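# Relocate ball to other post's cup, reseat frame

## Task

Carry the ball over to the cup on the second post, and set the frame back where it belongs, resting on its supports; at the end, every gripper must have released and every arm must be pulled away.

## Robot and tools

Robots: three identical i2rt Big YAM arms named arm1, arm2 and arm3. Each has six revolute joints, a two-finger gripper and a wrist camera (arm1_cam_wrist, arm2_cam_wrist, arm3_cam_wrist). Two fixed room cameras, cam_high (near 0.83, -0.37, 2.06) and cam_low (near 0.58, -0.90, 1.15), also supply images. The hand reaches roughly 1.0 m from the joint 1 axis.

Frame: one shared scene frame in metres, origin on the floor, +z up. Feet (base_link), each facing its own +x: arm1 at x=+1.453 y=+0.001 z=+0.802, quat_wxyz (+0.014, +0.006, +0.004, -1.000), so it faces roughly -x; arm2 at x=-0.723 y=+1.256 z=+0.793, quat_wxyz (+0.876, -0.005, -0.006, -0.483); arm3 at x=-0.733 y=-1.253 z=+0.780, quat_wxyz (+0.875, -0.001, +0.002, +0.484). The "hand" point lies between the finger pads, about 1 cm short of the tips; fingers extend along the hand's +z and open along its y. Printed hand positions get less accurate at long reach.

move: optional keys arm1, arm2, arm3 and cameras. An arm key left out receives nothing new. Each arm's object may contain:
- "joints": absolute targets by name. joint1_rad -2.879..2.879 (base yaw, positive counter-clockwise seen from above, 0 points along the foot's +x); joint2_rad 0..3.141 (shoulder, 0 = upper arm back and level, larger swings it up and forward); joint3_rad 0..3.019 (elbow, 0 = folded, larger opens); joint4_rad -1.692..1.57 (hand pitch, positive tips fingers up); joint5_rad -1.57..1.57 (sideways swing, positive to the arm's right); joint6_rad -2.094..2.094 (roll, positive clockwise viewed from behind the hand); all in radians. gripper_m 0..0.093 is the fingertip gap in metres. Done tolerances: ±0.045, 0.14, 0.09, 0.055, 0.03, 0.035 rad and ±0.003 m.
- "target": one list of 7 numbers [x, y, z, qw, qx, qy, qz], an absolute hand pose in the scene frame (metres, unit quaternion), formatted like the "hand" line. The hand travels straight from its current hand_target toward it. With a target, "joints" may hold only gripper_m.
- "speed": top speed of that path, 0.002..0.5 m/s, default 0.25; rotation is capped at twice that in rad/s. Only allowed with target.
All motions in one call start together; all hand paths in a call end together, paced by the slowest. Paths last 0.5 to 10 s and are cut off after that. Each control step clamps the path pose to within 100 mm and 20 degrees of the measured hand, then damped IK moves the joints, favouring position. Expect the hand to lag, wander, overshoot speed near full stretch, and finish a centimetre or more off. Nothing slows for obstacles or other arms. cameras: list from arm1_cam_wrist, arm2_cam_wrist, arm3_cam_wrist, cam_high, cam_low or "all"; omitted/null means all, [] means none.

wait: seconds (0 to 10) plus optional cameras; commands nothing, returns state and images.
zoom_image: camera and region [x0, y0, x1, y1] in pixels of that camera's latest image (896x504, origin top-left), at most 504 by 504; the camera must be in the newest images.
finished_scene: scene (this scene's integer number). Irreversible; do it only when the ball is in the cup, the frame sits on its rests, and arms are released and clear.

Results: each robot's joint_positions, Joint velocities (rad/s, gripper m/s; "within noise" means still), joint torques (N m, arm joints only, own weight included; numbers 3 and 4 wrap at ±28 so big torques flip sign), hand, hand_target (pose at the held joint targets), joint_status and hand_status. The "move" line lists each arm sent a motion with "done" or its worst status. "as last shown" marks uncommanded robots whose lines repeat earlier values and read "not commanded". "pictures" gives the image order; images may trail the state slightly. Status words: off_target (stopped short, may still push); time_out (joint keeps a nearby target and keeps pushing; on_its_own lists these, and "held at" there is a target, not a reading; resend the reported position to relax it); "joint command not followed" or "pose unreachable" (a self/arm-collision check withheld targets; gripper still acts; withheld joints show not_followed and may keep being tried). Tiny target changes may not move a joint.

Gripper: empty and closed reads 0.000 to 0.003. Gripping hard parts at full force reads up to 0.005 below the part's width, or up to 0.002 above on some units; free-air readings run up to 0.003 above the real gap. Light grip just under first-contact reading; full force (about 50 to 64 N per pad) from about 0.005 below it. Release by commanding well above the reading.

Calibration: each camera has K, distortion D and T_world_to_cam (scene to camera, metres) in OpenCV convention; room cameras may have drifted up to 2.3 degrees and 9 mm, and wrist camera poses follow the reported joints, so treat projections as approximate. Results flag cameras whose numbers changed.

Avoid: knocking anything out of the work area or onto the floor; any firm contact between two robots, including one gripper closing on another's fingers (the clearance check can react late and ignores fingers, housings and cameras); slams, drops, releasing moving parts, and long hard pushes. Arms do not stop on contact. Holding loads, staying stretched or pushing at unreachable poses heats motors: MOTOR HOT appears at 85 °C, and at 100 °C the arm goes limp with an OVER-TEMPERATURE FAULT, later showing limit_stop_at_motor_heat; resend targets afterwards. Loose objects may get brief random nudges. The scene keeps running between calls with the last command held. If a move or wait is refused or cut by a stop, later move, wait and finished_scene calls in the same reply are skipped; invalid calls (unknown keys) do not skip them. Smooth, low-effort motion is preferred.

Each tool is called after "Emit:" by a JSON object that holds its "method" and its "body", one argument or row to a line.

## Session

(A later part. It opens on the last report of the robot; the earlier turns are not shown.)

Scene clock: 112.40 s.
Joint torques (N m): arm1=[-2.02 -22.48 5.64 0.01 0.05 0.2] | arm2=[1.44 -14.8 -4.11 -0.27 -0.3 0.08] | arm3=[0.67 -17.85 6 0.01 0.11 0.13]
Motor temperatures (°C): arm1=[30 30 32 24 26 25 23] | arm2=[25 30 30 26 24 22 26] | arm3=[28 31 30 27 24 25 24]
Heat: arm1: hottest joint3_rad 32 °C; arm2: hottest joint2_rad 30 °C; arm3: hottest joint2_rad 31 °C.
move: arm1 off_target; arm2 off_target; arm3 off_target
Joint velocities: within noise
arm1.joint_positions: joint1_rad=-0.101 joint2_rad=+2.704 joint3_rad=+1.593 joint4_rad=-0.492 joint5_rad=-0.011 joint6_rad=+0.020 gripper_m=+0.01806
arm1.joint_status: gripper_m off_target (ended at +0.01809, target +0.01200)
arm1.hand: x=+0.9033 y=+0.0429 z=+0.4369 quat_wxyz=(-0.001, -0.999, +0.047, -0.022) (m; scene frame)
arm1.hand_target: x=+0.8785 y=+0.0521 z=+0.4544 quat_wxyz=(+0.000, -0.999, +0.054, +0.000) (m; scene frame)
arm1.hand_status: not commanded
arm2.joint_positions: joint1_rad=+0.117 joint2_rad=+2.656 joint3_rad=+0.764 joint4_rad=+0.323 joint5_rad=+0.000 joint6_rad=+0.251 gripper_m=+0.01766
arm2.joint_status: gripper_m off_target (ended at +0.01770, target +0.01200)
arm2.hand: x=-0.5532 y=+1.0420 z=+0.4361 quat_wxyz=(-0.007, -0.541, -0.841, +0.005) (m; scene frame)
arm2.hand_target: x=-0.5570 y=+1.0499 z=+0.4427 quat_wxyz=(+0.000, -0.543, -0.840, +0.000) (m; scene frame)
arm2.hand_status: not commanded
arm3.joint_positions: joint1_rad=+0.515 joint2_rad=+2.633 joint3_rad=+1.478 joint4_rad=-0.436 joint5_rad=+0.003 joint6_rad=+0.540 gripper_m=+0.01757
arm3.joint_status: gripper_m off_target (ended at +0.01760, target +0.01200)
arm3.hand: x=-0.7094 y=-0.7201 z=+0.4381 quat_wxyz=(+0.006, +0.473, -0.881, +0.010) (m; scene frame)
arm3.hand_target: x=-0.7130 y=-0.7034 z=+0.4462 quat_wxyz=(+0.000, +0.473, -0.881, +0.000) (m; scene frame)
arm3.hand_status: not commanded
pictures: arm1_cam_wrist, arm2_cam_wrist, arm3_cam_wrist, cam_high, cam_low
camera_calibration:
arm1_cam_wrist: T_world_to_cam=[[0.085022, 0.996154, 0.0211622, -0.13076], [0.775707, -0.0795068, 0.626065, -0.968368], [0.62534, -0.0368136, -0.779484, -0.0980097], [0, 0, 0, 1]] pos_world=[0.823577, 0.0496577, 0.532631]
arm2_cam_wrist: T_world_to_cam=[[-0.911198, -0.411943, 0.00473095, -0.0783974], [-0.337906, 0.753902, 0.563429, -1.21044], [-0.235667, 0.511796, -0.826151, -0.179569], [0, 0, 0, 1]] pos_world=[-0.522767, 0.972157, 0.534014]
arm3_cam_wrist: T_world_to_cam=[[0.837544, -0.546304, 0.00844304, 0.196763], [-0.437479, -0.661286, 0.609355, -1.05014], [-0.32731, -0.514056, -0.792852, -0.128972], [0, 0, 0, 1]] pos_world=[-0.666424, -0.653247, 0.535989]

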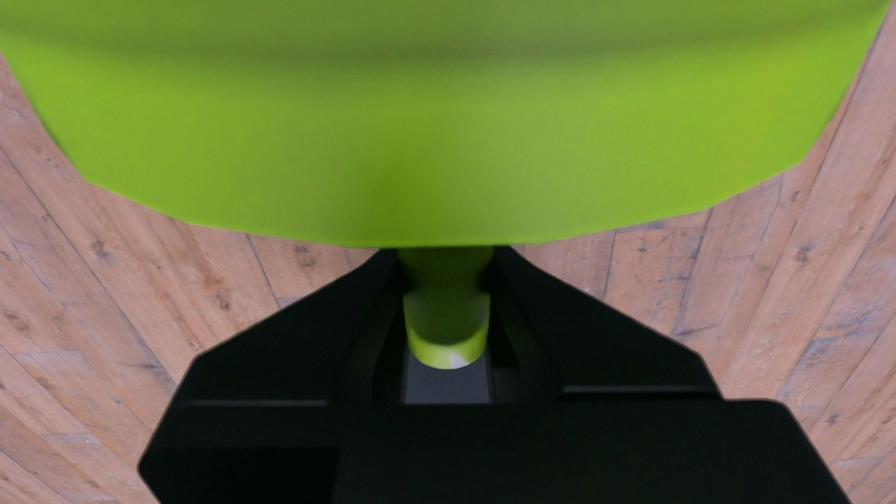

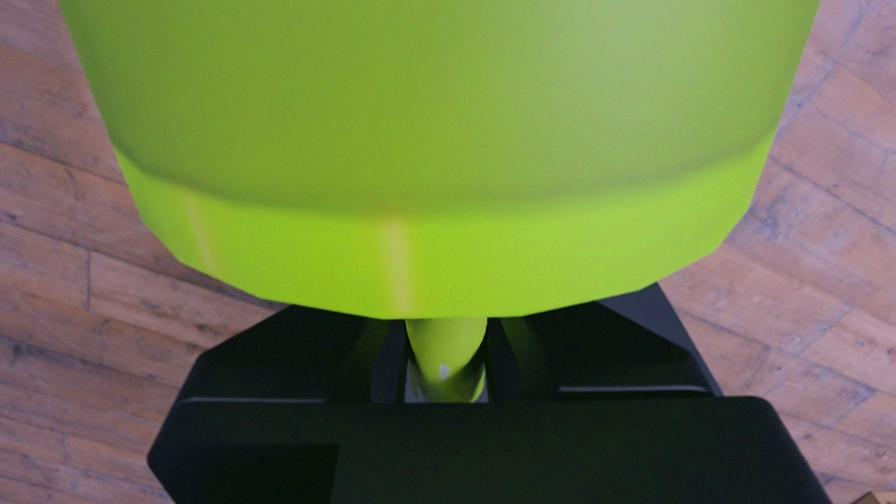

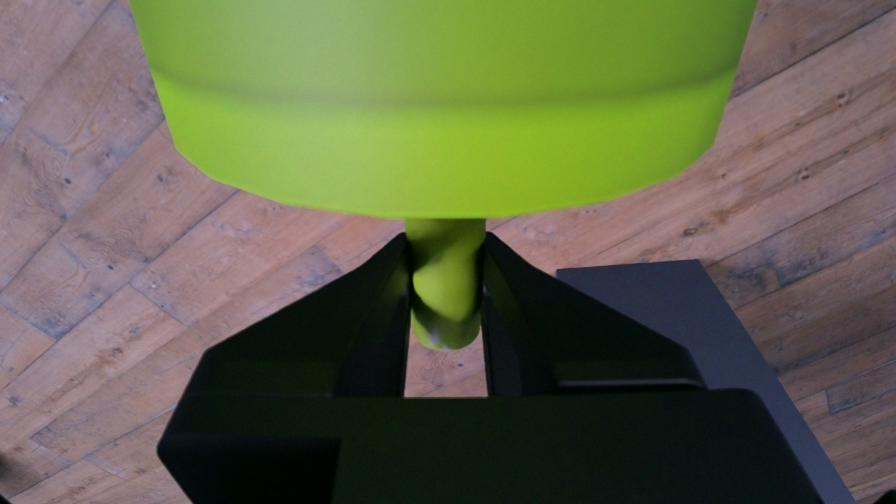

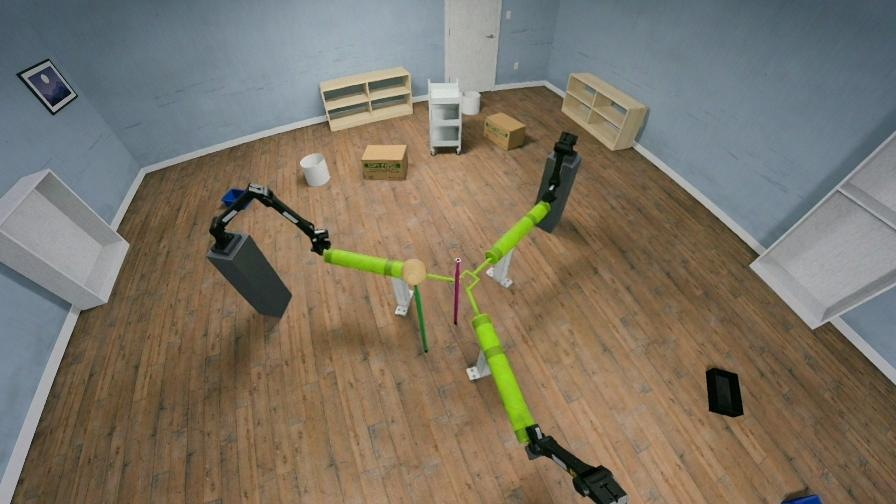

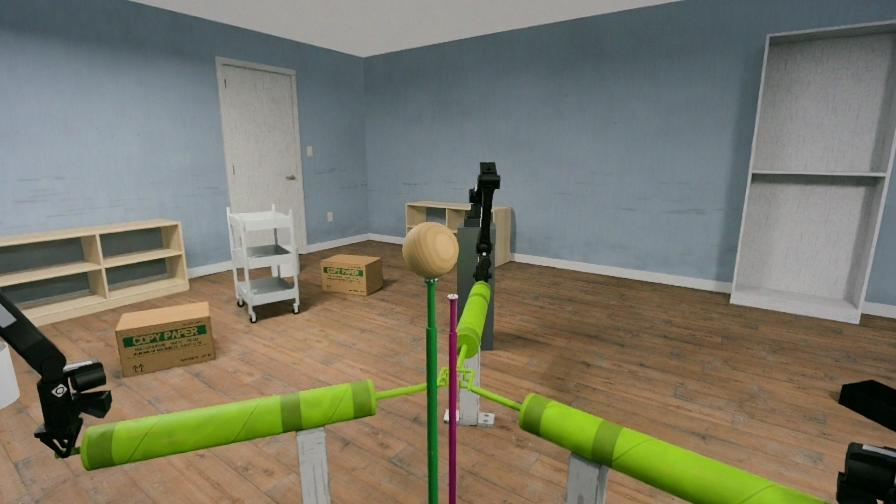

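Emit:
{"method": "move", "body": {
  "arm1": {"target":[0.888,0.050,0.555,0,0.9985,-0.054,0],"joints":{"gripper_m":0.008},"speed":0.1},
  "arm2": {"target":[-0.556,1.047,0.545,0,0.543,0.84,0],"joints":{"gripper_m":0.008},"speed":0.1},
  "arm3": {"target":[-0.711,-0.710,0.548,0,0.4725,-0.881,0],"joints":{"gripper_m":0.008},"speed":0.1}
}}

Scene clock: 120.73 s.
Joint torques (N m): arm1=[-1.96 -24.06 4.12 -0.2 0.03 0.22] | arm2=[0.91 -15.09 -2.59 -0.47 -0.21 0.03] | arm3=[0.38 -20.13 4.49 -0.39 0.01 0.09]
Motor temperatures (°C): arm1=[30 32 32 24 26 25 24] | arm2=[25 31 29 26 24 22 27] | arm3=[28 32 30 27 24 25 24]
Heat: arm1: hottest joint2_rad 32 °C; arm2: hottest joint2_rad 31 °C; arm3: hottest joint2_rad 32 °C.
move: arm1 off_target; arm2 off_target; arm3 off_target
Joint velocities: within noise
arm1.joint_positions: joint1_rad=-0.101 joint2_rad=+2.492 joint3_rad=+1.456 joint4_rad=-0.564 joint5_rad=-0.011 joint6_rad=+0.019 gripper_m=+0.01806
arm1.joint_status: gripper_m off_target (ended at +0.01806, target +0.00800)
arm1.hand: x=+0.9053 y=+0.0419 z=+0.5268 quat_wxyz=(-0.001, -0.999, +0.046, -0.020) (m; scene frame)
arm1.hand_target: x=+0.8885 y=+0.0500 z=+0.5542 quat_wxyz=(+0.000, -0.999, +0.054, +0.000) (m; scene frame)
arm1.hand_status: off_target (0.034 m and 2.5 deg from the pose sent, 0.119 m and 2.6 deg at the start)
arm2.joint_positions: joint1_rad=+0.117 joint2_rad=+2.318 joint3_rad=+0.595 joint4_rad=+0.143 joint5_rad=-0.002 joint6_rad=+0.250 gripper_m=+0.01766
arm2.joint_status: gripper_m off_target (ended at +0.01766, target +0.00800)
arm2.hand: x=-0.5530 y=+1.0432 z=+0.5361 quat_wxyz=(-0.002, -0.540, -0.841, +0.002) (m; scene frame)
arm2.hand_target: x=-0.5560 y=+1.0470 z=+0.5445 quat_wxyz=(+0.000, -0.543, -0.840, +0.000) (m; scene frame)
arm2.hand_status: done (0.010 m and 0.5 deg from the pose sent, 0.109 m and 1.0 deg at the start)
arm3.joint_positions: joint1_rad=+0.515 joint2_rad=+2.430 joint3_rad=+1.368 joint4_rad=-0.527 joint5_rad=+0.005 joint6_rad=+0.540 gripper_m=+0.01757
arm3.joint_status: gripper_m off_target (ended at +0.01757, target +0.00800)
arm3.hand: x=-0.7087 y=-0.7203 z=+0.5244 quat_wxyz=(+0.004, +0.473, -0.881, +0.010) (m; scene frame)
arm3.hand_target: x=-0.7109 y=-0.7102 z=+0.5472 quat_wxyz=(+0.000, +0.473, -0.881, +0.000) (m; scene frame)
arm3.hand_status: off_target (0.026 m and 1.3 deg from the pose sent, 0.110 m and 1.4 deg at the start)
pictures: arm1_cam_wrist, arm2_cam_wrist, arm3_cam_wrist, cam_high, cam_low
camera_calibration:
arm1_cam_wrist: T_world_to_cam=[[0.0839084, 0.99625, 0.0210842, -0.130707], [0.777958, -0.0787156, 0.623366, -1.02694], [0.622688, -0.035903, -0.781646, -0.0256957], [0, 0, 0, 1]] pos_world=[0.825884, 0.0484579, 0.62283]
arm2_cam_wrist: T_world_to_cam=[[-0.910737, -0.41295, 0.00555609, -0.077448], [-0.335745, 0.748166, 0.572297, -1.2651], [-0.240487, 0.519346, -0.820028, -0.111386], [0, 0, 0, 1]] pos_world=[-0.522071, 0.972367, 0.6331]
arm3_cam_wrist: T_world_to_cam=[[0.837534, -0.5463, 0.00966943, 0.194713], [-0.439198, -0.662598, 0.606687, -1.10335], [-0.325026, -0.512368, -0.794882, -0.0564991], [0, 0, 0, 1]] pos_world=[-0.666031, -0.653652, 0.622594]

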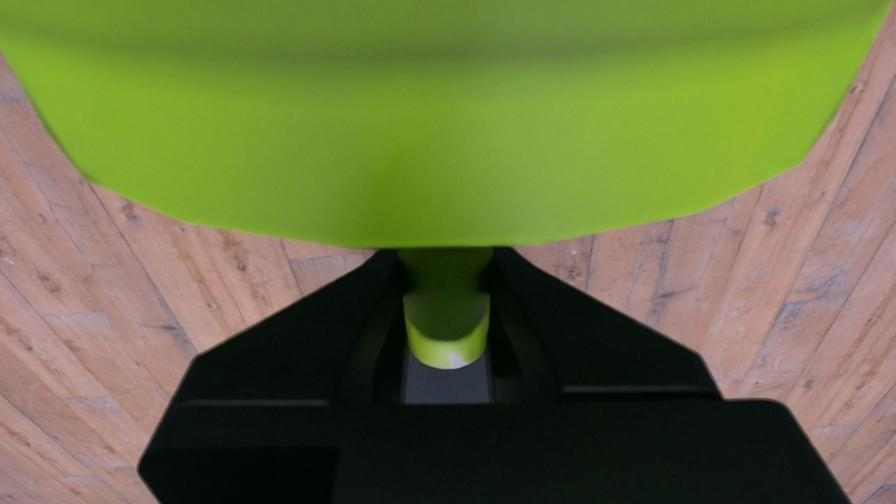

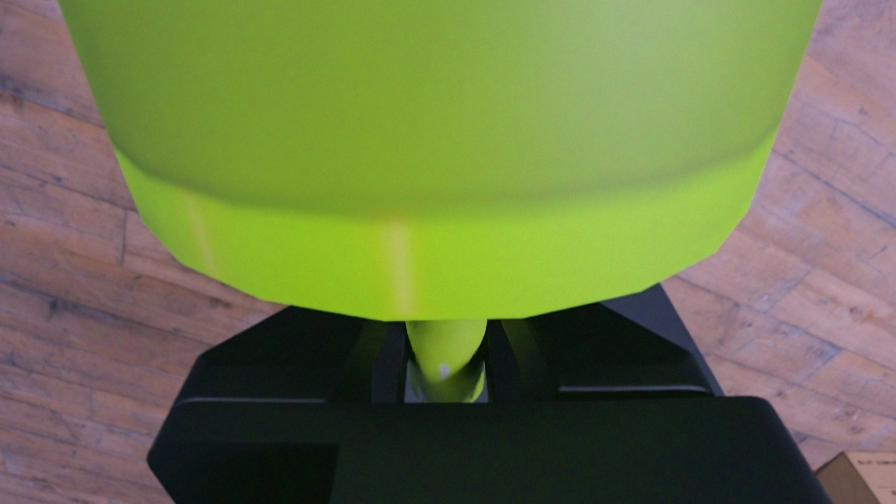

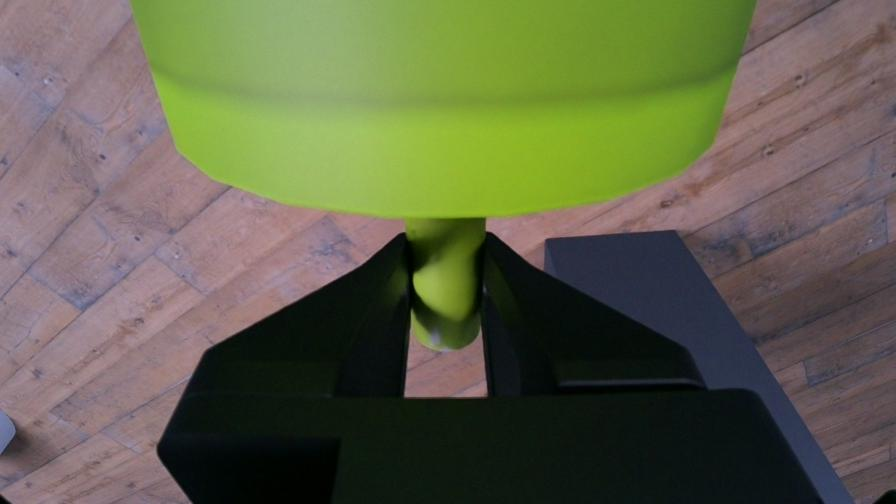

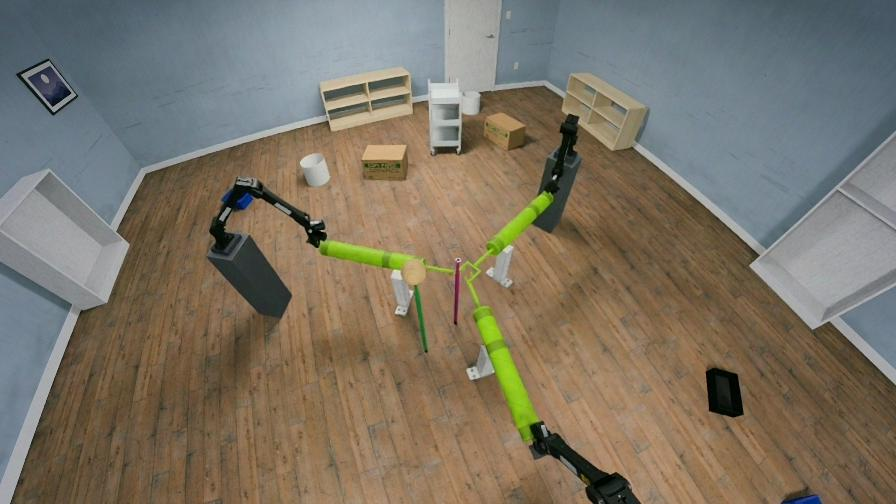

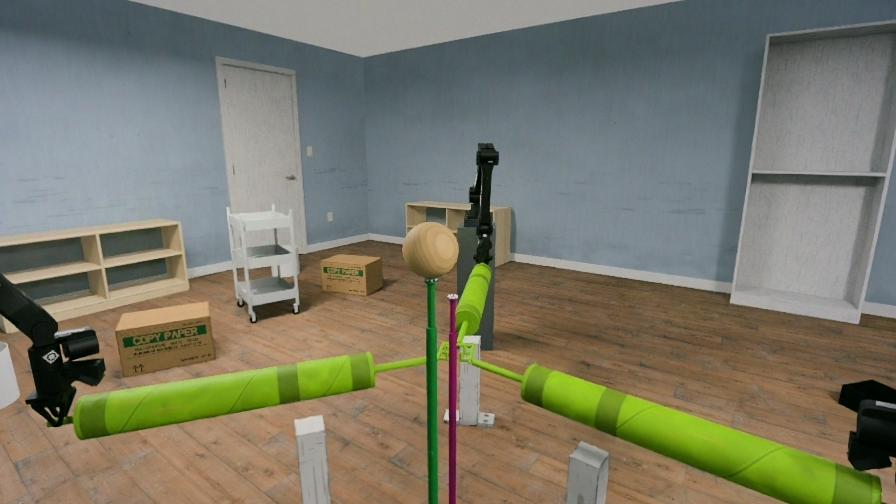

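Emit:
{"method": "move", "body": {
  "arm1": {"target":[0.908,0.005,0.69,0,0.9985,-0.054,0],"speed":0.1},
  "arm2": {"target":[-0.536,1.002,0.671,0,0.543,0.84,0],"speed":0.1},
  "arm3": {"target":[-0.691,-0.755,0.685,0,0.4725,-0.881,0],"speed":0.1},
  "cameras": ["cam_high","cam_low"]
}}

Emit:
{"method": "move", "body": {
  "arm1": {"target":[0.908,0.005,0.819,0,0.9985,-0.054,0],"speed":0.1},
  "arm2": {"target":[-0.536,1.002,0.801,0,0.543,0.84,0],"speed":0.1},
  "arm3": {"target":[-0.691,-0.755,0.815,0,0.4725,-0.881,0],"speed":0.1},
  "cameras": ["cam_high","cam_low","arm2_cam_wrist"]
}}

Emit:
{"method": "zoom_image", "body": {
  "camera": "cam_low",
  "region": [380, 200, 540, 320]
}}

Emit:
{"method": "zoom_image", "body": {
  "camera": "cam_high",
  "region": [390, 210, 510, 310]
}}

Scene clock: 137.80 s.
Joint torques (N m): arm1=[-0.44 -22.77 5.81 -0.23 0.1 0.41] | arm2=[0.67 -13.39 3.4 -0.9 -0.32 0.01] | arm3=[-0.44 -17.85 5.59 -0.64 -0.06 -0.02]
Motor temperatures (°C): arm1=[30 35 31 24 26 25 25] | arm2=[25 30 29 26 24 22 27] | arm3=[28 33 29 27 24 25 25]
Heat: arm1: hottest joint2_rad 35 °C; arm2: hottest joint2_rad 30 °C; arm3: hottest joint2_rad 33 °C.
move: arm1 off_target; arm2 off_target; arm3 off_target
Joint velocities: within noise
arm1.joint_positions: joint1_rad=-0.041 joint2_rad=+2.177 joint3_rad=+1.309 joint4_rad=-0.737 joint5_rad=-0.012 joint6_rad=+0.075 gripper_m=+0.01806
arm1.joint_status: not commanded
arm1.hand: x=+0.9226 y=+0.0070 z=+0.6614 quat_wxyz=(-0.001, -0.999, +0.044, -0.023) (m; scene frame)
arm1.hand_target: x=+0.9084 y=+0.0050 z=+0.6894 quat_wxyz=(+0.000, -0.999, +0.054, +0.000) (m; scene frame)
arm1.hand_status: off_target (0.032 m and 2.9 deg from the pose sent, 0.167 m and 2.4 deg at the start)
arm2.joint_positions: joint1_rad=+0.078 joint2_rad=+1.860 joint3_rad=+0.601 joint4_rad=-0.335 joint5_rad=+0.001 joint6_rad=+0.210 gripper_m=+0.01766
arm2.joint_status: not commanded
arm2.hand: x=-0.5398 y=+1.0080 z=+0.6628 quat_wxyz=(+0.004, -0.539, -0.842, +0.001) (m; scene frame)
arm2.hand_target: x=-0.5360 y=+1.0020 z=+0.6708 quat_wxyz=(+0.000, -0.543, -0.840, +0.000) (m; scene frame)
arm2.hand_status: off_target (0.011 m and 0.7 deg from the pose sent, 0.142 m and 0.5 deg at the start)
arm3.joint_positions: joint1_rad=+0.481 joint2_rad=+2.069 joint3_rad=+1.175 joint4_rad=-0.684 joint5_rad=+0.006 joint6_rad=+0.507 gripper_m=+0.01757
arm3.joint_status: not commanded
arm3.hand: x=-0.6929 y=-0.7552 z=+0.6649 quat_wxyz=(+0.001, +0.473, -0.881, +0.005) (m; scene frame)
arm3.hand_target: x=-0.6910 y=-0.7549 z=+0.6843 quat_wxyz=(+0.000, +0.473, -0.881, +0.000) (m; scene frame)
arm3.hand_status: off_target (0.020 m and 0.6 deg from the pose sent, 0.165 m and 1.3 deg at the start)
pictures: cam_high, cam_low

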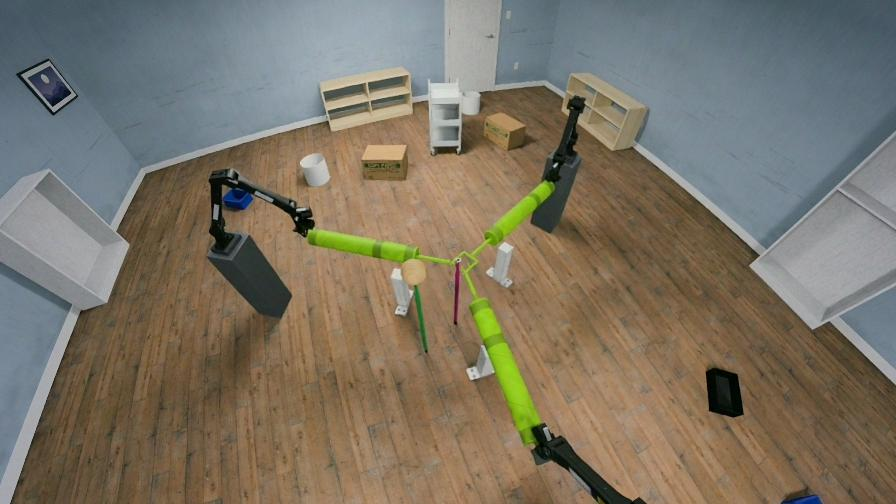

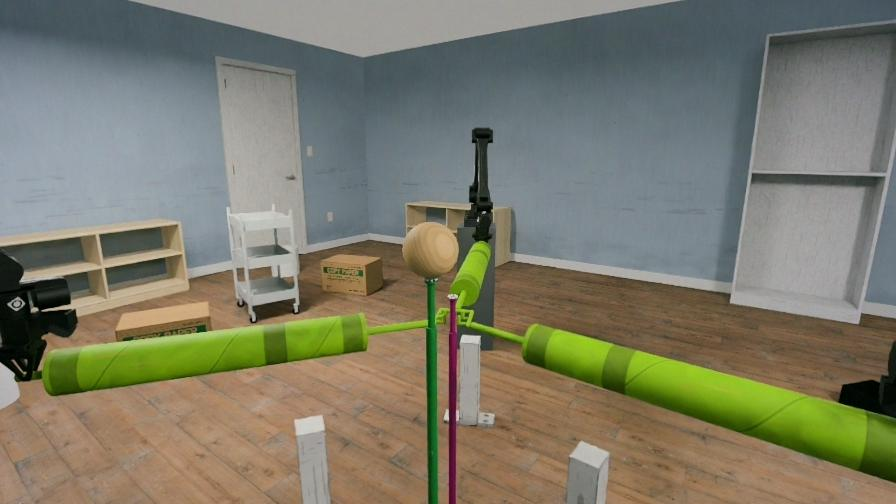

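Scene clock: 139.77 s.
Joint torques (N m): arm1=[-0.85 -20.66 10.3 -0.88 0.11 0.39] | arm2=[1.14 -11.16 7.19 -1.31 -0.44 0.08] | arm3=[0.26 -16.5 9.74 -1.51 -0.13 0.07]
Motor temperatures (°C): arm1=[30 35 31 24 26 25 25] | arm2=[25 30 29 26 24 22 27] | arm3=[28 33 29 27 24 25 25]
Heat: arm1: hottest joint2_rad 35 °C; arm2: hottest joint2_rad 30 °C; arm3: hottest joint2_rad 33 °C.
move: arm1 off_target; arm2 off_target; arm3 off_target
Joint velocities: within noise
arm1.joint_positions: joint1_rad=-0.040 joint2_rad=+1.952 joint3_rad=+1.325 joint4_rad=-0.992 joint5_rad=-0.013 joint6_rad=+0.076 gripper_m=+0.01806
arm1.joint_status: not commanded
arm1.hand: x=+0.9297 y=+0.0048 z=+0.7828 quat_wxyz=(-0.001, -0.999, +0.044, -0.030) (m; scene frame)
arm1.hand_target: x=+0.9095 y=+0.0049 z=+0.8188 quat_wxyz=(+0.000, -0.999, +0.054, +0.000) (m; scene frame)
arm1.hand_status: off_target (0.042 m and 3.6 deg from the pose sent, 0.158 m and 2.9 deg at the start)
arm2.joint_positions: joint1_rad=+0.071 joint2_rad=+1.474 joint3_rad=+0.660 joint4_rad=-0.774 joint5_rad=+0.005 joint6_rad=+0.202 gripper_m=+0.01766
arm2.joint_status: not commanded
arm2.hand: x=-0.5403 y=+1.0049 z=+0.7885 quat_wxyz=(+0.003, -0.539, -0.842, +0.004) (m; scene frame)
arm2.hand_target: x=-0.5360 y=+1.0020 z=+0.8006 quat_wxyz=(+0.000, -0.543, -0.840, +0.000) (m; scene frame)
arm2.hand_status: off_target (0.014 m and 0.7 deg from the pose sent, 0.138 m and 0.7 deg at the start)
arm3.joint_positions: joint1_rad=+0.473 joint2_rad=+1.840 joint3_rad=+1.220 joint4_rad=-0.961 joint5_rad=+0.008 joint6_rad=+0.500 gripper_m=+0.01757
arm3.joint_status: not commanded
arm3.hand: x=-0.6885 y=-0.7589 z=+0.7875 quat_wxyz=(+0.001, +0.473, -0.881, +0.007) (m; scene frame)
arm3.hand_target: x=-0.6909 y=-0.7552 z=+0.8142 quat_wxyz=(+0.000, +0.473, -0.881, +0.000) (m; scene frame)
arm3.hand_status: off_target (0.028 m and 0.8 deg from the pose sent, 0.150 m and 0.7 deg at the start)
pictures: arm2_cam_wrist, cam_high, cam_low
camera_calibration:
arm2_cam_wrist: T_world_to_cam=[[-0.909694, -0.415069, 0.0131884, -0.0863375], [-0.331811, 0.745582, 0.577935, -1.37637], [-0.249716, 0.521368, -0.815976, 0.108349], [0, 0, 0, 1]] pos_world=[-0.508177, 0.933869, 0.884999]

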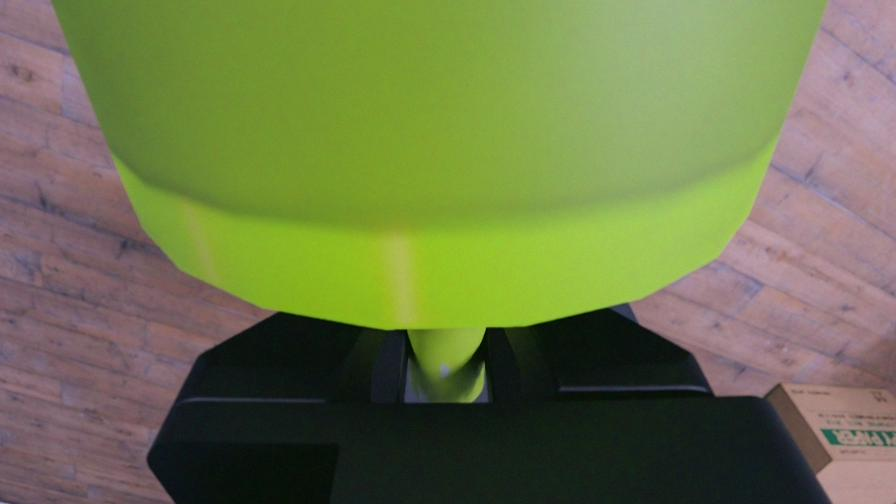

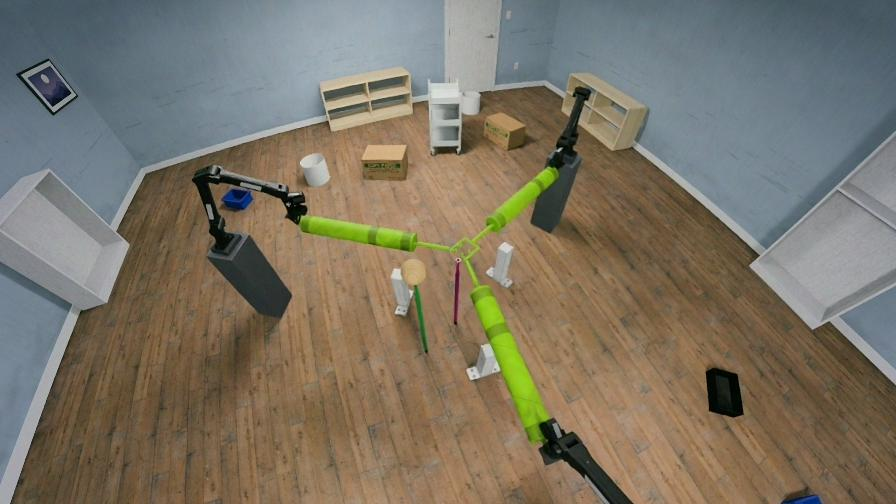

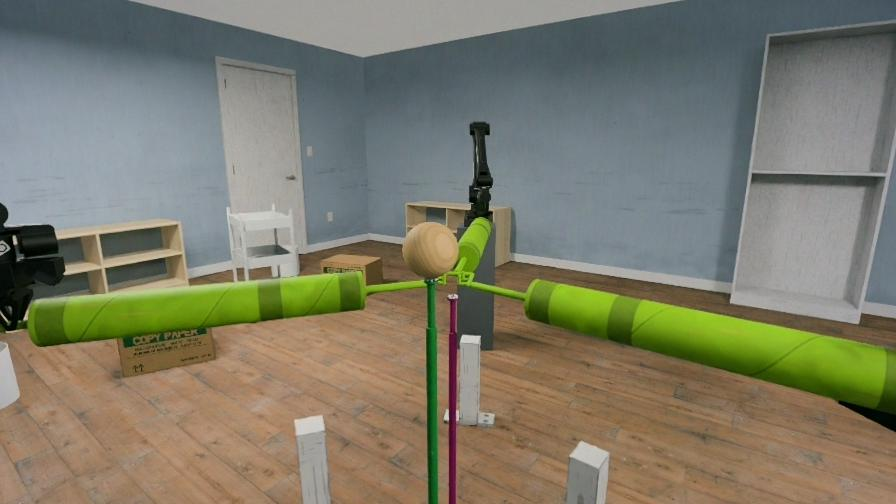

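Scaled by 3.150 from the camera's 896x504 image, which has a finer 1280x720 frame.

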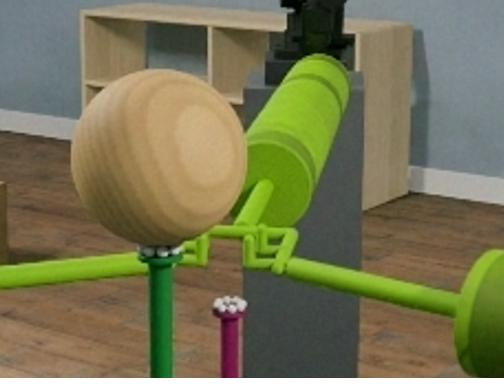

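Scaled by 4.200 from the camera's 896x504 image, which has a finer 1280x720 frame.

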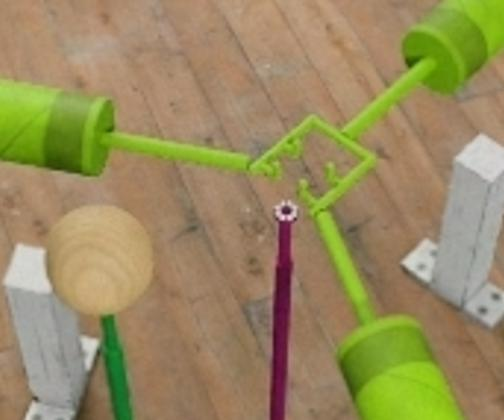

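Emit:
{"method": "move", "body": {
  "arm1": {"target":[0.996,-0.212,0.825,0,0.9985,-0.054,0],"speed":0.12},
  "arm2": {"target":[-0.448,0.785,0.803,0,0.543,0.84,0],"speed":0.12},
  "arm3": {"target":[-0.603,-0.972,0.82,0,0.4725,-0.881,0],"speed":0.12},
  "cameras": ["cam_high","cam_low"]
}}

Emit:
{"method": "zoom_image", "body": {
  "camera": "cam_high",
  "region": [360, 210, 480, 310]
}}

Emit:
{"method": "zoom_image", "body": {
  "camera": "cam_low",
  "region": [360, 200, 520, 320]
}}

Scene clock: 169.60 s.
Joint torques (N m): arm1=[-1.03 -19.84 7.97 0.24 0.63 0.37] | arm2=[1.9 -17.14 10.06 -1.02 -0.53 0.13] | arm3=[-1.55 -9.58 7.72 -0.39 0.1 -0.1]
Motor temperatures (°C): arm1=[30 37 34 24 26 25 26] | arm2=[25 31 33 26 24 22 28] | arm3=[27 32 31 27 24 25 26]
Heat: arm1: hottest joint2_rad 37 °C; arm2: hottest joint3_rad 33 °C; arm3: hottest joint2_rad 32 °C.
move: arm1 off_target; arm2 off_target; arm3 off_target
Joint velocities: within noise
arm1.joint_positions: joint1_rad=+0.409 joint2_rad=+1.860 joint3_rad=+1.221 joint4_rad=-0.986 joint5_rad=-0.020 joint6_rad=+0.523 gripper_m=+0.01806
arm1.joint_status: not commanded
arm1.hand: x=+1.0120 y=-0.2090 z=+0.7958 quat_wxyz=(+0.008, -0.998, +0.043, -0.034) (m; scene frame)
arm1.hand_target: x=+0.9968 y=-0.2118 z=+0.8247 quat_wxyz=(+0.000, -0.999, +0.054, +0.000) (m; scene frame)
arm1.hand_status: off_target (0.033 m and 4.2 deg from the pose sent, 0.231 m and 3.6 deg at the start)
arm2.joint_positions: joint1_rad=-0.043 joint2_rad=+1.938 joint3_rad=+1.336 joint4_rad=-0.979 joint5_rad=+0.008 joint6_rad=+0.091 gripper_m=+0.01766
arm2.joint_status: not commanded
arm2.hand: x=-0.4600 y=+0.7924 z=+0.7990 quat_wxyz=(+0.000, -0.540, -0.841, +0.006) (m; scene frame)
arm2.hand_target: x=-0.4483 y=+0.7854 z=+0.8031 quat_wxyz=(-0.001, -0.543, -0.840, +0.000) (m; scene frame)
arm2.hand_status: off_target (0.015 m and 0.8 deg from the pose sent, 0.239 m and 0.7 deg at the start)
arm3.joint_positions: joint1_rad=+0.145 joint2_rad=+1.378 joint3_rad=+0.700 joint4_rad=-0.907 joint5_rad=+0.001 joint6_rad=+0.167 gripper_m=+0.01757
arm3.joint_status: not commanded
arm3.hand: x=-0.6078 y=-0.9695 z=+0.8082 quat_wxyz=(+0.007, +0.475, -0.880, +0.005) (m; scene frame)
arm3.hand_target: x=-0.6032 y=-0.9719 z=+0.8194 quat_wxyz=(+0.000, +0.473, -0.881, +0.000) (m; scene frame)
arm3.hand_status: off_target (0.013 m and 1.1 deg from the pose sent, 0.232 m and 0.8 deg at the start)
pictures: cam_high, cam_low

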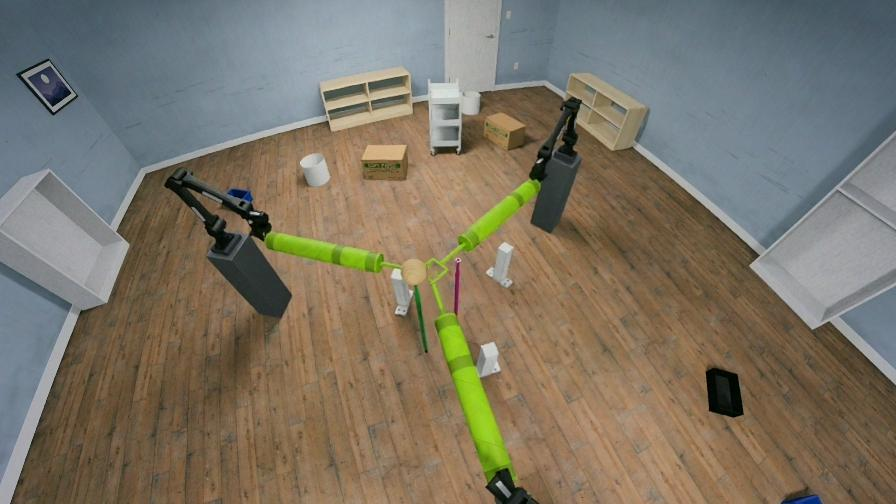

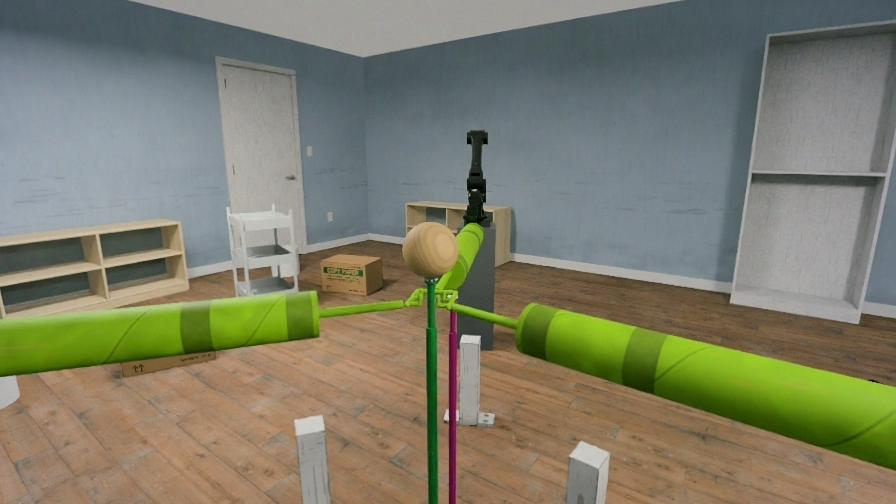

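Scaled by 4.200 from the camera's 896x504 image, which has a finer 1280x720 frame.

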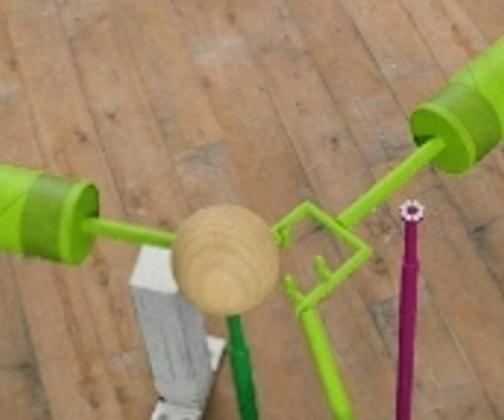

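Scaled by 3.150 from the camera's 896x504 image, which has a finer 1280x720 frame.

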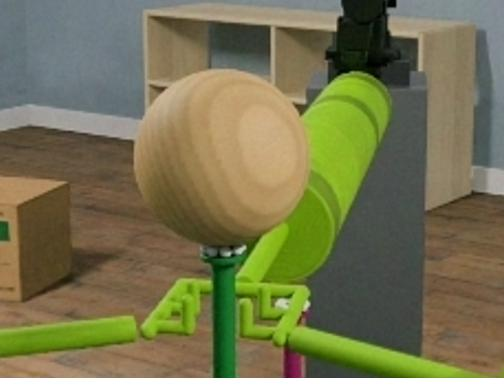

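Emit:
{"method": "move", "body": {
  "arm1": {"target":[1.036,-0.265,0.828,0,0.9985,-0.054,0],"speed":0.08},
  "arm2": {"target":[-0.408,0.732,0.803,0,0.543,0.84,0],"speed":0.08},
  "arm3": {"target":[-0.563,-1.025,0.816,0,0.4725,-0.881,0],"speed":0.08},
  "cameras": ["cam_high","cam_low"]
}}

Emit:
{"method": "zoom_image", "body": {
  "camera": "cam_high",
  "region": [360, 210, 480, 310]
}}

Emit:
{"method": "zoom_image", "body": {
  "camera": "cam_low",
  "region": [380, 240, 480, 320]
}}

Scene clock: 184.23 s.
Joint torques (N m): arm1=[-0.56 -19.72 7.6 0.35 0.6 0.44] | arm2=[3.08 -19.72 11.02 -0.95 -0.44 0.27] | arm3=[-1.79 -8.41 8.03 -0.16 0.16 -0.11]
Motor temperatures (°C): arm1=[30 39 35 24 26 25 26] | arm2=[25 32 34 26 24 22 28] | arm3=[27 31 32 27 24 25 26]
Heat: arm1: hottest joint2_rad 39 °C; arm2: hottest joint3_rad 34 °C; arm3: hottest joint3_rad 32 °C.
move: arm1 off_target; arm2 off_target; arm3 off_target
Joint velocities: within noise
arm1.joint_positions: joint1_rad=+0.537 joint2_rad=+1.836 joint3_rad=+1.197 joint4_rad=-0.986 joint5_rad=-0.018 joint6_rad=+0.649 gripper_m=+0.01806
arm1.joint_status: not commanded
arm1.hand: x=+1.0488 y=-0.2586 z=+0.7997 quat_wxyz=(+0.013, -0.998, +0.042, -0.033) (m; scene frame)
arm1.hand_target: x=+1.0365 y=-0.2647 z=+0.8278 quat_wxyz=(-0.001, -0.999, +0.054, +0.000) (m; scene frame)
arm1.hand_status: off_target (0.032 m and 4.2 deg from the pose sent, 0.069 m and 4.2 deg at the start)
arm2.joint_positions: joint1_rad=-0.043 joint2_rad=+2.085 joint3_rad=+1.579 joint4_rad=-1.083 joint5_rad=+0.006 joint6_rad=+0.090 gripper_m=+0.01766
arm2.joint_status: not commanded
arm2.hand: x=-0.4281 y=+0.7376 z=+0.7983 quat_wxyz=(+0.003, -0.540, -0.842, +0.003) (m; scene frame)
arm2.hand_target: x=-0.4085 y=+0.7329 z=+0.8030 quat_wxyz=(-0.001, -0.543, -0.840, +0.000) (m; scene frame)
arm2.hand_status: off_target (0.021 m and 0.6 deg from the pose sent, 0.080 m and 0.8 deg at the start)
arm3.joint_positions: joint1_rad=-0.059 joint2_rad=+1.312 joint3_rad=+0.627 joint4_rad=-0.907 joint5_rad=-0.002 joint6_rad=-0.041 gripper_m=+0.01757
arm3.joint_status: not commanded
arm3.hand: x=-0.5700 y=-1.0242 z=+0.8047 quat_wxyz=(+0.012, +0.476, -0.879, +0.005) (m; scene frame)
arm3.hand_target: x=-0.5631 y=-1.0249 z=+0.8156 quat_wxyz=(+0.000, +0.473, -0.881, +0.000) (m; scene frame)
arm3.hand_status: off_target (0.013 m and 1.6 deg from the pose sent, 0.072 m and 1.1 deg at the start)
pictures: cam_high, cam_low

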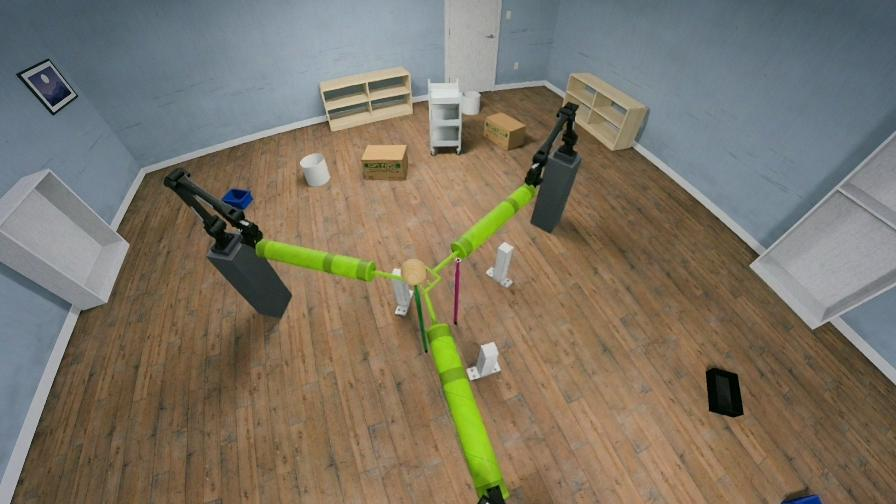

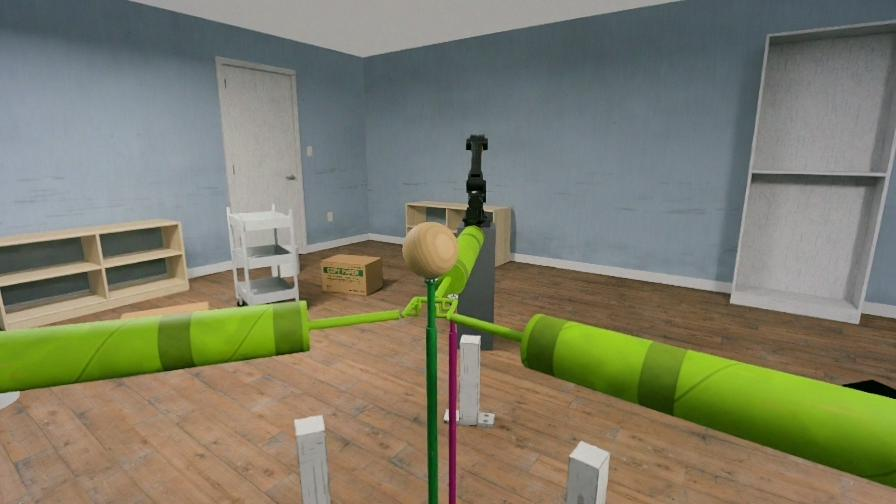

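Scaled by 4.200 from the camera's 896x504 image, which has a finer 1280x720 frame.

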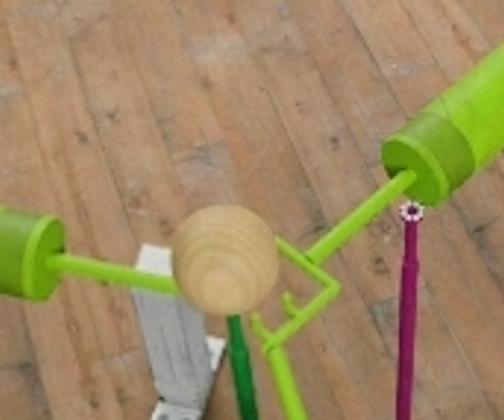

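Scaled by 5.040 from the camera's 896x504 image, which has a finer 1280x720 frame.

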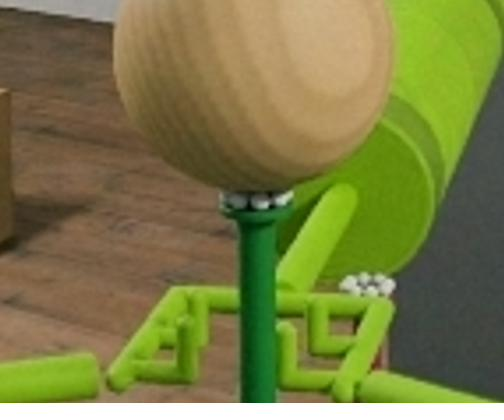

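Emit:
{"method": "move", "body": {
  "arm1": {"target":[1.036,-0.265,0.856,0,0.9985,-0.054,0],"speed":0.08},
  "arm2": {"target":[-0.408,0.732,0.843,0,0.543,0.84,0],"speed":0.08},
  "arm3": {"target":[-0.563,-1.025,0.842,0,0.4725,-0.881,0],"speed":0.08},
  "cameras": []
}}

Emit:
{"method": "move", "body": {
  "arm1": {"target":[1.066,-0.301,0.856,0,0.9985,-0.054,0],"speed":0.06},
  "arm2": {"target":[-0.378,0.696,0.843,0,0.543,0.84,0],"speed":0.06},
  "arm3": {"target":[-0.533,-1.061,0.842,0,0.4725,-0.881,0],"speed":0.06},
  "cameras": ["cam_high","cam_low"]
}}

Emit:
{"method": "zoom_image", "body": {
  "camera": "cam_high",
  "region": [360, 210, 480, 310]
}}

Emit:
{"method": "zoom_image", "body": {
  "camera": "cam_low",
  "region": [380, 240, 480, 320]
}}

Scene clock: 206.60 s.
Joint torques (N m): arm1=[-0.73 -18.78 10.06 -0.96 0.61 0.43] | arm2=[3.02 -23.18 10.66 -1.26 -0.49 0.27] | arm3=[-1.2 -7.82 10.06 -1.4 0.01 -0.05]
Motor temperatures (°C): arm1=[30 39 35 24 26 25 26] | arm2=[25 34 38 26 24 22 29] | arm3=[27 30 33 27 23 25 26]
Heat: arm1: hottest joint2_rad 39 °C; arm2: hottest joint3_rad 38 °C; arm3: hottest joint3_rad 33 °C.
move: arm1 off_target; arm2 off_target; arm3 off_target
Joint velocities: within noise
arm1.joint_positions: joint1_rad=+0.538 joint2_rad=+1.789 joint3_rad=+1.197 joint4_rad=-1.020 joint5_rad=-0.018 joint6_rad=+0.650 gripper_m=+0.01806
arm1.joint_status: not commanded
arm1.hand: x=+1.0514 y=-0.2579 z=+0.8217 quat_wxyz=(+0.009, -0.999, +0.042, -0.027) (m; scene frame)
arm1.hand_target: x=+1.0369 y=-0.2645 z=+0.8557 quat_wxyz=(-0.001, -0.999, +0.054, +0.000) (m; scene frame)
arm1.hand_status: off_target (0.038 m and 3.6 deg from the pose sent, 0.058 m and 4.3 deg at the start)
arm2.joint_positions: joint1_rad=-0.043 joint2_rad=+2.085 joint3_rad=+1.626 joint4_rad=-1.159 joint5_rad=+0.006 joint6_rad=+0.090 gripper_m=+0.01766
arm2.joint_status: not commanded
arm2.hand: x=-0.4277 y=+0.7368 z=+0.8146 quat_wxyz=(+0.016, -0.540, -0.841, -0.004) (m; scene frame)
arm2.hand_target: x=-0.4086 y=+0.7329 z=+0.8430 quat_wxyz=(-0.001, -0.543, -0.840, +0.000) (m; scene frame)
arm2.hand_status: off_target (0.035 m and 1.9 deg from the pose sent, 0.049 m and 0.6 deg at the start)
arm3.joint_positions: joint1_rad=-0.066 joint2_rad=+1.257 joint3_rad=+0.645 joint4_rad=-0.964 joint5_rad=+0.002 joint6_rad=-0.046 gripper_m=+0.01757
arm3.joint_status: not commanded
arm3.hand: x=-0.5680 y=-1.0258 z=+0.8248 quat_wxyz=(+0.004, +0.476, -0.880, +0.003) (m; scene frame)
arm3.hand_target: x=-0.5631 y=-1.0250 z=+0.8412 quat_wxyz=(+0.000, +0.473, -0.881, +0.000) (m; scene frame)
arm3.hand_status: off_target (0.018 m and 0.7 deg from the pose sent, 0.038 m and 1.6 deg at the start)
pictures: none
No camera images: "cameras" was empty.

Scene clock: 208.13 s.
Joint torques (N m): arm1=[-0.38 -19.02 9.16 -0.29 0.6 0.47] | arm2=[3.31 -21.95 12.1 -0.76 -0.42 0.35] | arm3=[-1.67 -7.82 8.83 -0.29 0.07 -0.08]
Motor temperatures (°C): arm1=[30 39 35 24 26 25 26] | arm2=[25 34 39 26 24 22 29] | arm3=[27 30 33 27 23 25 26]
Heat: arm1: hottest joint2_rad 39 °C; arm2: hottest joint3_rad 39 °C; arm3: hottest joint3_rad 33 °C.
move: arm1 off_target; arm2 off_target; arm3 off_target
Joint velocities: within noise
arm1.joint_positions: joint1_rad=+0.630 joint2_rad=+1.785 joint3_rad=+1.197 joint4_rad=-1.035 joint5_rad=-0.016 joint6_rad=+0.741 gripper_m=+0.01806
arm1.joint_status: not commanded
arm1.hand: x=+1.0791 y=-0.2913 z=+0.8236 quat_wxyz=(+0.015, -0.999, +0.042, -0.030) (m; scene frame)
arm1.hand_target: x=+1.0668 y=-0.3005 z=+0.8557 quat_wxyz=(-0.001, -0.999, +0.054, +0.000) (m; scene frame)
arm1.hand_status: off_target (0.036 m and 4.1 deg from the pose sent, 0.057 m and 3.6 deg at the start)
arm2.joint_positions: joint1_rad=-0.034 joint2_rad=+2.169 joint3_rad=+1.819 joint4_rad=-1.256 joint5_rad=+0.004 joint6_rad=+0.093 gripper_m=+0.01766
arm2.joint_status: not commanded
arm2.hand: x=-0.4013 y=+0.7024 z=+0.8316 quat_wxyz=(+0.010, -0.537, -0.843, -0.002) (m; scene frame)
arm2.hand_target: x=-0.3785 y=+0.6972 z=+0.8433 quat_wxyz=(-0.001, -0.542, -0.840, +0.000) (m; scene frame)
arm2.hand_status: off_target (0.027 m and 1.4 deg from the pose sent, 0.070 m and 1.9 deg at the start)
arm3.joint_positions: joint1_rad=-0.226 joint2_rad=+1.238 joint3_rad=+0.645 joint4_rad=-0.999 joint5_rad=-0.001 joint6_rad=-0.208 gripper_m=+0.01757
arm3.joint_status: not commanded
arm3.hand: x=-0.5392 y=-1.0597 z=+0.8297 quat_wxyz=(+0.012, +0.477, -0.879, +0.003) (m; scene frame)
arm3.hand_target: x=-0.5332 y=-1.0610 z=+0.8415 quat_wxyz=(+0.000, +0.473, -0.881, +0.000) (m; scene frame)
arm3.hand_status: off_target (0.014 m and 1.6 deg from the pose sent, 0.053 m and 0.7 deg at the start)
pictures: cam_high, cam_low

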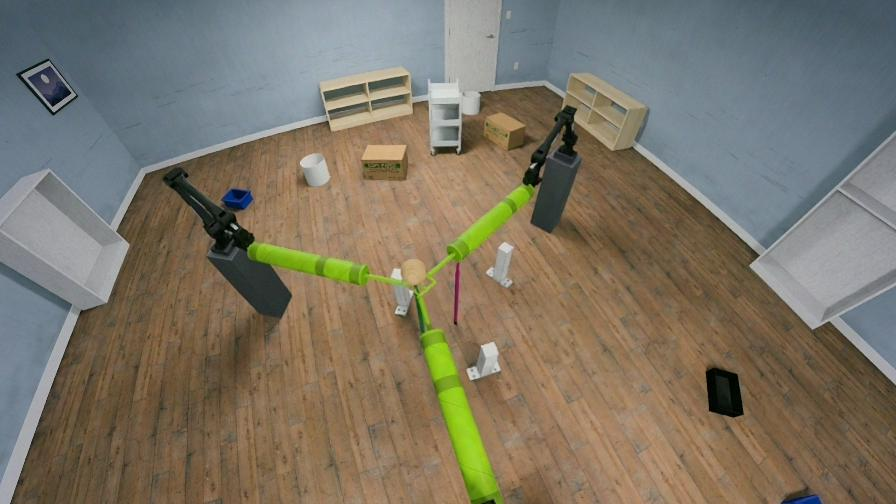

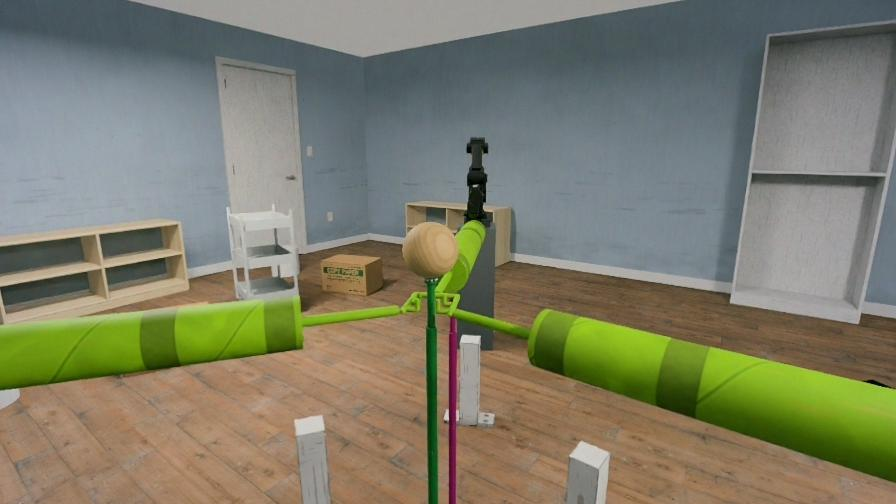

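Scaled by 4.200 from the camera's 896x504 image, which has a finer 1280x720 frame.

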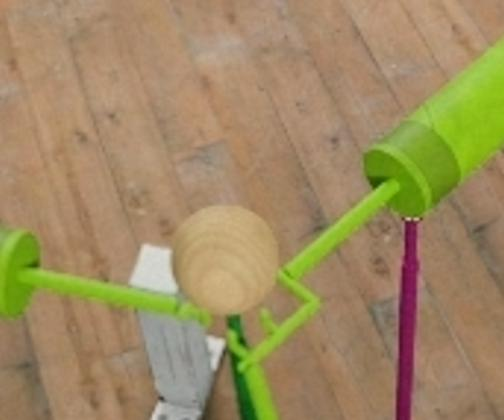

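Scaled by 5.040 from the camera's 896x504 image, which has a finer 1280x720 frame.

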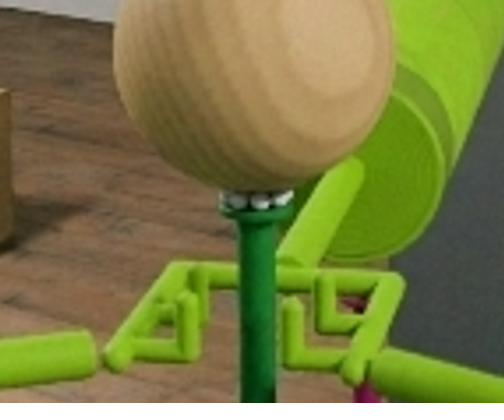

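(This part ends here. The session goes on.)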